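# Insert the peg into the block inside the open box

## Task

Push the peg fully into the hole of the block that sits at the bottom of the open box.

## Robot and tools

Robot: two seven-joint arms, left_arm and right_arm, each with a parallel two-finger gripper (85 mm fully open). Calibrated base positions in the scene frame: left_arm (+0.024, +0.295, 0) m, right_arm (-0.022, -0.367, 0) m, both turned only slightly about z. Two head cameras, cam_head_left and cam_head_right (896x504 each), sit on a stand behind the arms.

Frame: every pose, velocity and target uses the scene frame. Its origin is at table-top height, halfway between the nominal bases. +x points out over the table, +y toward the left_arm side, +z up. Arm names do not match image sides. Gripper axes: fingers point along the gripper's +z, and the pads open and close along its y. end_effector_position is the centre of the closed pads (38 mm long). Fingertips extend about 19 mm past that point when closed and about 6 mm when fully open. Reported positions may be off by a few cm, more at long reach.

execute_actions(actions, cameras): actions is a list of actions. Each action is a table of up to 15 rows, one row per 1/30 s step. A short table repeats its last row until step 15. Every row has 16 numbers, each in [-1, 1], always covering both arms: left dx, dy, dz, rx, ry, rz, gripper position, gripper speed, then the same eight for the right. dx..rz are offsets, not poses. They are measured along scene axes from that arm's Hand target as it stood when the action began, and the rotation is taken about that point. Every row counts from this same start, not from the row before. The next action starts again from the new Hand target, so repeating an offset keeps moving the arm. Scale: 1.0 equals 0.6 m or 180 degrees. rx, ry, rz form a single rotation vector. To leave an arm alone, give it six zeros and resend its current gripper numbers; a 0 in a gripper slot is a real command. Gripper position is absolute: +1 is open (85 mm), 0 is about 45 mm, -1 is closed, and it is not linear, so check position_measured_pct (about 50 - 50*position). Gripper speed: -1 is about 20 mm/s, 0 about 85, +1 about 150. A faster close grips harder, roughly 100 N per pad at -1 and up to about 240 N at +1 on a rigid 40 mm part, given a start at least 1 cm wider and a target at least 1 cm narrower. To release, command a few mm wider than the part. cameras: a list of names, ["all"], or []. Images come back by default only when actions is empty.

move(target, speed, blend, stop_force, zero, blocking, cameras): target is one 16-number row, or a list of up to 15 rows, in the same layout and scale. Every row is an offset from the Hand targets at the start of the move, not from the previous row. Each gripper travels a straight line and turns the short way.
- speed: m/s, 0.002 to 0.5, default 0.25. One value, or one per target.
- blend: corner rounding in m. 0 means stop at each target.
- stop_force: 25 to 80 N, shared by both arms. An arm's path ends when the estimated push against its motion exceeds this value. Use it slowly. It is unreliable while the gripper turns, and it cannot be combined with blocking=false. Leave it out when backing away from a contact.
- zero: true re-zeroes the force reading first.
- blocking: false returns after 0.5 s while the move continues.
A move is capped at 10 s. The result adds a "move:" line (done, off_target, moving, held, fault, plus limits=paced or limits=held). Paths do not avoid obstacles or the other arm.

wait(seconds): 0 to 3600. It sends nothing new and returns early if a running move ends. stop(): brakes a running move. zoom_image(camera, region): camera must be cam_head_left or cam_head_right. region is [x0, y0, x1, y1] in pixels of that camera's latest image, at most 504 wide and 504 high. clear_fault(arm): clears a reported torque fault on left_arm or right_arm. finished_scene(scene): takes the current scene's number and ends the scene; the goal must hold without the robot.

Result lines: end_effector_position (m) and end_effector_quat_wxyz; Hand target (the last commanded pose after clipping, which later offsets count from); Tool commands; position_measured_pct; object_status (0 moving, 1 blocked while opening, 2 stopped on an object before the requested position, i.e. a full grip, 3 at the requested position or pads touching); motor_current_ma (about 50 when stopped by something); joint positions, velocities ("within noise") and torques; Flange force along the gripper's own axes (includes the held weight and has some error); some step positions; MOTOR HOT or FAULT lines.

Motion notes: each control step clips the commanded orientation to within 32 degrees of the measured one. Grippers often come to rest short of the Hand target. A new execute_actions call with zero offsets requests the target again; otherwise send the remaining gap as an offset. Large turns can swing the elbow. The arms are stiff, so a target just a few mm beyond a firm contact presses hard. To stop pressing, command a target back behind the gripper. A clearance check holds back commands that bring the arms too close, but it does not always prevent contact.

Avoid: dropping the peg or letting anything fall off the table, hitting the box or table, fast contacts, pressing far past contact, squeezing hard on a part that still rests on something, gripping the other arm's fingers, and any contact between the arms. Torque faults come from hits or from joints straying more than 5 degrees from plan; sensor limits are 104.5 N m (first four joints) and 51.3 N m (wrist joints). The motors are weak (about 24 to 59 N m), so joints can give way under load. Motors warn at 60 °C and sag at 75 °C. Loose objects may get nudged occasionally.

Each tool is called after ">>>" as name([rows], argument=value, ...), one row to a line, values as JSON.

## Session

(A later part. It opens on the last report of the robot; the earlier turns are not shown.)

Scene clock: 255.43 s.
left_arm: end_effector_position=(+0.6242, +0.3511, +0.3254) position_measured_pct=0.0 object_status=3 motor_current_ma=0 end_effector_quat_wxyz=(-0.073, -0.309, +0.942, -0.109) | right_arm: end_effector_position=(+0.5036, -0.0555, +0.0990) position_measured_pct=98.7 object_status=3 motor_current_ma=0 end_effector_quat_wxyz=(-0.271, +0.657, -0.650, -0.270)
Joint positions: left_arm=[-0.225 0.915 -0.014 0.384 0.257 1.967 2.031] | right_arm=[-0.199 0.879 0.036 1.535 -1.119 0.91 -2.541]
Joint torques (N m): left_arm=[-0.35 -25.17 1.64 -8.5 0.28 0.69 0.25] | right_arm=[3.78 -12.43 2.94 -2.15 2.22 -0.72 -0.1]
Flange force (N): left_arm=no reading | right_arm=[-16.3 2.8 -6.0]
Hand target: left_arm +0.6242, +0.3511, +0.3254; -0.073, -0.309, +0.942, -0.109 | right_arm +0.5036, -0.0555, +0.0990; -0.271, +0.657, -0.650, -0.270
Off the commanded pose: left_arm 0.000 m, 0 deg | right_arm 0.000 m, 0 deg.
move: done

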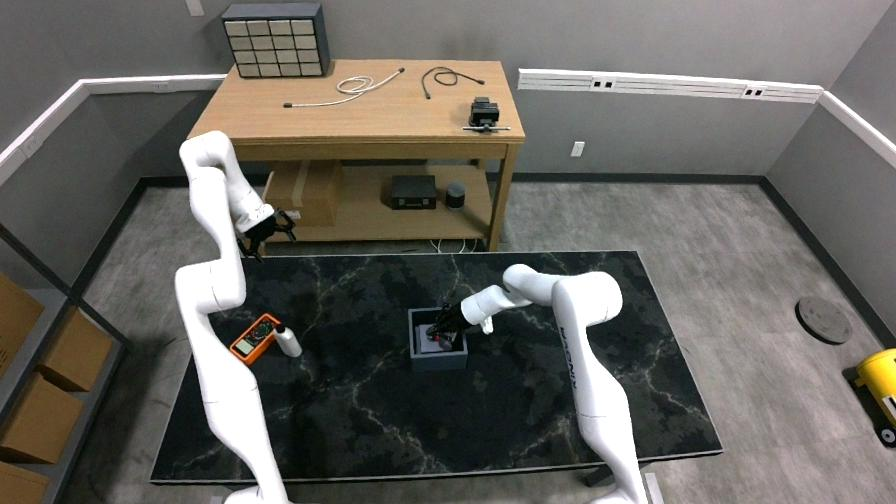

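>>> wait(seconds=0.05, cameras=["cam_head_right"])

>>> zoom_image(camera="cam_head_right", region=[416, 316, 458, 352])

Scene clock: 264.77 s.
left_arm: end_effector_position=(+0.6242, +0.3511, +0.3254) position_measured_pct=0.0 object_status=3 motor_current_ma=0 end_effector_quat_wxyz=(-0.073, -0.309, +0.942, -0.109) | right_arm: end_effector_position=(+0.5036, -0.0555, +0.0990) position_measured_pct=98.7 object_status=3 motor_current_ma=0 end_effector_quat_wxyz=(-0.271, +0.657, -0.650, -0.270)
Joint positions: left_arm=[-0.225 0.915 -0.014 0.384 0.257 1.967 2.031] | right_arm=[-0.199 0.879 0.036 1.535 -1.119 0.91 -2.541]
Joint torques (N m): left_arm=[-0.33 -25.16 1.59 -8.52 0.25 0.63 0.26] | right_arm=[3.79 -12.41 2.94 -2.19 2.22 -0.73 -0.1]
Flange force (N): left_arm=no reading | right_arm=[-16.3 2.9 -6.0]
Hand target: left_arm +0.6242, +0.3511, +0.3254; -0.073, -0.309, +0.942, -0.109 | right_arm +0.5036, -0.0555, +0.0990; -0.271, +0.657, -0.650, -0.270
Tool commands: left_gripper/position=+1.0 left_gripper/speed=+1.0 right_gripper/position=-1.0 right_gripper/speed=+1.0
Off the commanded pose: left_arm 0.000 m, 0 deg | right_arm 0.000 m, 0 deg.
wait: 0.07 s; at rest from the start

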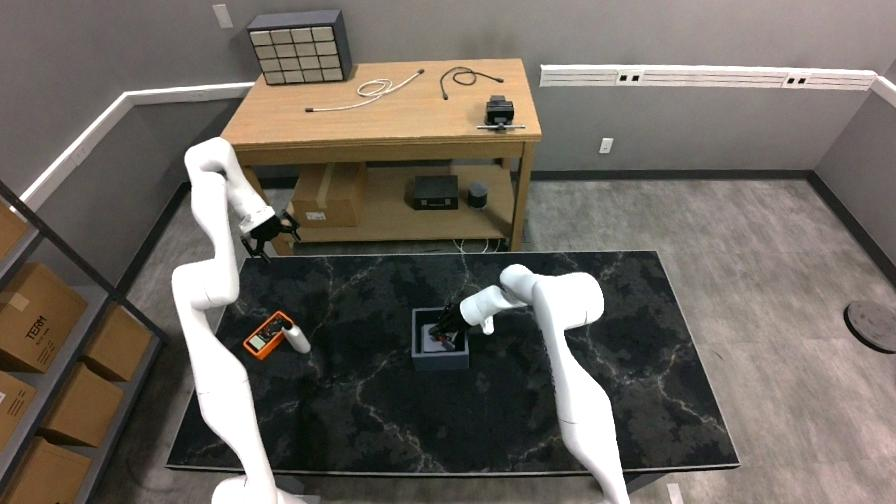

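Scaled by 12.000.

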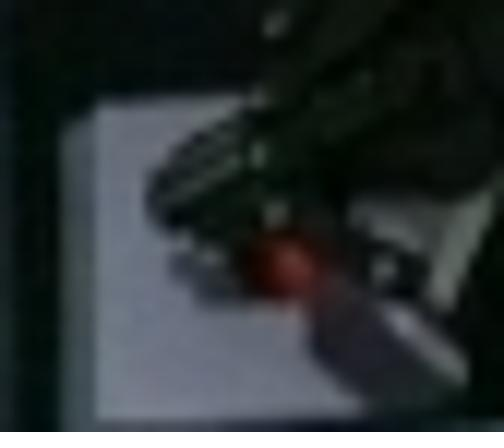

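>>> move([
  [0, 0, 0, 0, 0, 0, 1, 1, 0, 0, 0.07, 0, 0, 0, -1, 1],
  [0, 0, 0, 0, 0, 0, 1, 1, 0, -0.22, 0.25, 0, 0, 0, -1, 1],
], speed=[0.1, 0.3], blend=[0.02, 0], cameras=["cam_head_left", "cam_head_right"])

>>> zoom_image(camera="cam_head_left", region=[416, 316, 458, 352])

>>> zoom_image(camera="cam_head_right", region=[416, 316, 458, 352])

Scene clock: 273.37 s.
left_arm: end_effector_position=(+0.6242, +0.3511, +0.3254) position_measured_pct=0.0 object_status=3 motor_current_ma=0 end_effector_quat_wxyz=(-0.073, -0.309, +0.942, -0.109) | right_arm: end_effector_position=(+0.5036, -0.1875, +0.2490) position_measured_pct=98.7 object_status=3 motor_current_ma=0 end_effector_quat_wxyz=(-0.271, +0.657, -0.650, -0.270)
Joint positions: left_arm=[-0.225 0.915 -0.014 0.384 0.257 1.967 2.031] | right_arm=[-0.019 0.646 0.151 1.44 -0.923 1.294 -2.689]
Joint torques (N m): left_arm=[-0.36 -25.18 1.65 -8.44 0.23 0.67 0.29] | right_arm=[1.19 -19.48 -0.8 -8.69 -1.04 1.17 -0.04]
Flange force (N): left_arm=no reading | right_arm=[-1.4 5.7 2.8]
Hand target: left_arm +0.6242, +0.3511, +0.3254; -0.073, -0.309, +0.942, -0.109 | right_arm +0.5036, -0.1875, +0.2490; -0.271, +0.657, -0.650, -0.270
Off the commanded pose: left_arm 0.000 m, 0 deg | right_arm 0.000 m, 0 deg.
move: done

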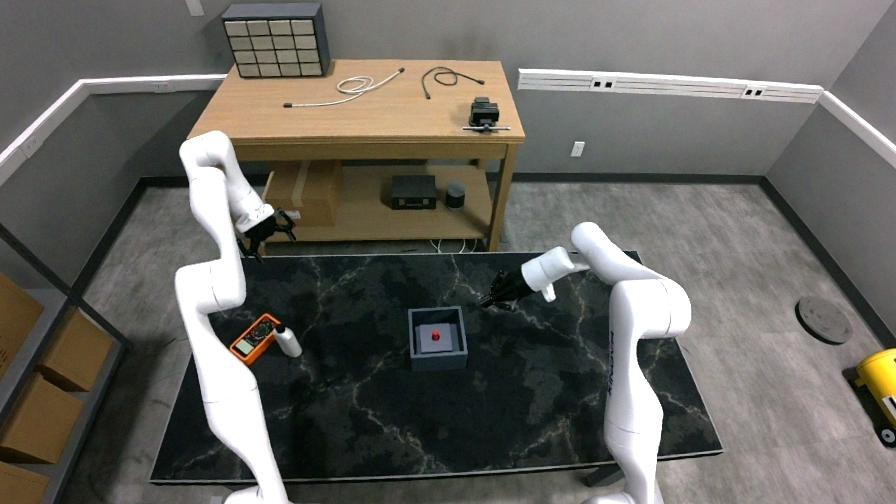

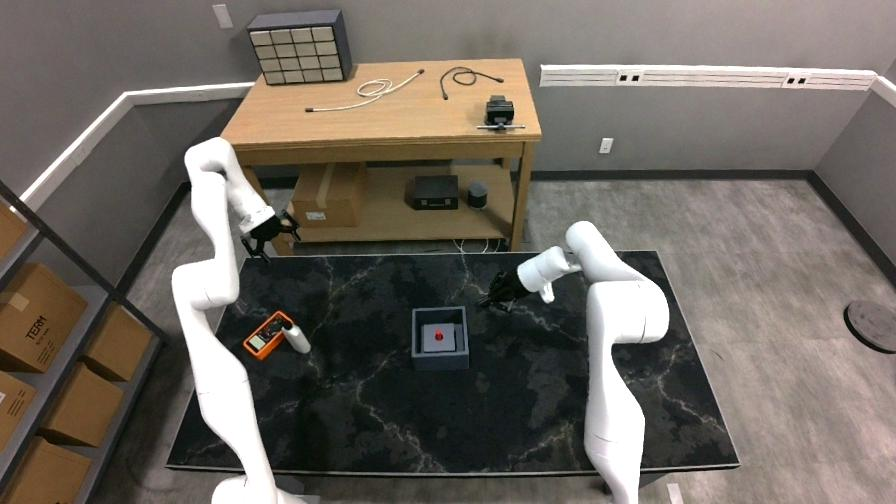

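Scaled by 12.000.

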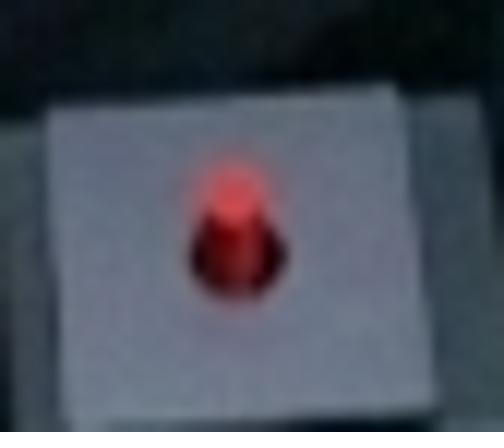

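Scaled by 12.000.

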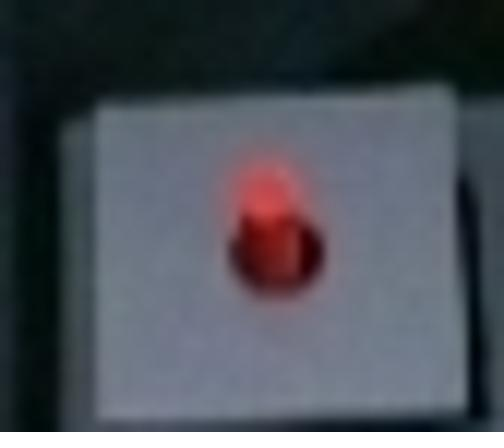

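>>> move(target=[0, 0, 0, 0, 0, 0, 1, 1, 0.0098, 0.2192, -0.1483, -0.25, 0, 0, -1, 1], speed=0.3)

>>> move(target=[0, 0, 0, 0, 0, 0, 1, 1, 0, 0, -0.125, 0, 0, 0, -1, 1], speed=0.035, stop_force=35)

Scene clock: 306.23 s.
left_arm: end_effector_position=(+0.6242, +0.3511, +0.3254) position_measured_pct=0.0 object_status=3 motor_current_ma=0 end_effector_quat_wxyz=(-0.073, -0.309, +0.942, -0.109) | right_arm: end_effector_position=(+0.5095, -0.0560, +0.1600) position_measured_pct=98.7 object_status=3 motor_current_ma=0 end_effector_quat_wxyz=(+0.000, +0.710, -0.704, -0.001)
Joint positions: left_arm=[-0.225 0.915 -0.014 0.384 0.257 1.967 2.031] | right_arm=[-0.711 0.878 0.427 1.034 -0.338 1.294 -3.505]
Joint torques (N m): left_arm=[-0.39 -25.2 1.63 -8.49 0.29 0.66 0.26] | right_arm=[1.18 -23 2.2 -8.82 0.66 0.35 -0.07]
Flange force (N): left_arm=no reading | right_arm=[1.9 7.1 1.3]
Hand target: left_arm +0.6242, +0.3511, +0.3254; -0.073, -0.309, +0.942, -0.109 | right_arm +0.5095, -0.0560, +0.1600; +0.000, +0.710, -0.704, -0.001
Off the commanded pose: left_arm 0.000 m, 0 deg | right_arm 0.000 m, 0 deg.
move: done

Scene clock: 308.63 s.
left_arm: end_effector_position=(+0.6242, +0.3511, +0.3254) position_measured_pct=0.0 object_status=3 motor_current_ma=0 end_effector_quat_wxyz=(-0.073, -0.309, +0.942, -0.109) | right_arm: end_effector_position=(+0.5096, -0.0558, +0.1091) position_measured_pct=98.7 object_status=3 motor_current_ma=0 end_effector_quat_wxyz=(+0.000, +0.710, -0.704, -0.001)
Joint positions: left_arm=[-0.225 0.915 -0.014 0.384 0.257 1.967 2.031] | right_arm=[-0.711 0.927 0.411 1.105 -0.355 1.176 -3.487]
Joint torques (N m): left_arm=[-0.35 -25.13 1.63 -8.46 0.26 0.66 0.26] | right_arm=[1.24 -1.81 -1.14 0.11 0.55 -0.94 -0.04]
Flange force (N): left_arm=no reading | right_arm=[2.8 9.1 -36.6]
Hand target: left_arm +0.6242, +0.3511, +0.3254; -0.073, -0.309, +0.942, -0.109 | right_arm +0.5096, -0.0558, +0.1091; +0.000, +0.710, -0.704, -0.001 (not the last commanded pose)
Off the commanded pose: left_arm 0.000 m, 0 deg | right_arm 0.024 m, 0 deg.
move: contact (right_arm)

>>> move(target=[0, 0, 0, 0, 0, 0, 1, 1, 0, 0, 0.12, 0, 0, 0, -1, 1], speed=0.2)

>>> finished_scene(scene=2)

Scene clock: 318.03 s.
left_arm: end_effector_position=(+0.6242, +0.3511, +0.3254) position_measured_pct=0.0 object_status=3 motor_current_ma=0 end_effector_quat_wxyz=(-0.073, -0.309, +0.942, -0.109) | right_arm: end_effector_position=(+0.5096, -0.0558, +0.1811) position_measured_pct=98.7 object_status=3 motor_current_ma=0 end_effector_quat_wxyz=(+0.000, +0.710, -0.704, -0.001)
Joint positions: left_arm=[-0.225 0.915 -0.014 0.384 0.257 1.967 2.031] | right_arm=[-0.708 0.861 0.431 0.997 -0.333 1.344 -3.513]
Joint velocities: left_arm=[within noise] | right_arm=[0 -0.001 -0.001 -0.005 0 0.002 0]
Joint torques (N m): left_arm=[-0.34 -25.18 1.63 -8.49 0.27 0.63 0.29] | right_arm=[1.15 -22.92 2.1 -9.12 0.65 0.33 -0.05]
Flange force (N): left_arm=no reading | right_arm=[2.4 7.9 1.9]
Hand target: left_arm +0.6242, +0.3511, +0.3254; -0.073, -0.309, +0.942, -0.109 | right_arm +0.5096, -0.0558, +0.1811; +0.000, +0.710, -0.704, -0.001
Off the commanded pose: left_arm 0.000 m, 0 deg | right_arm 0.000 m, 0 deg.
move: done

The scene is finished: the task was done.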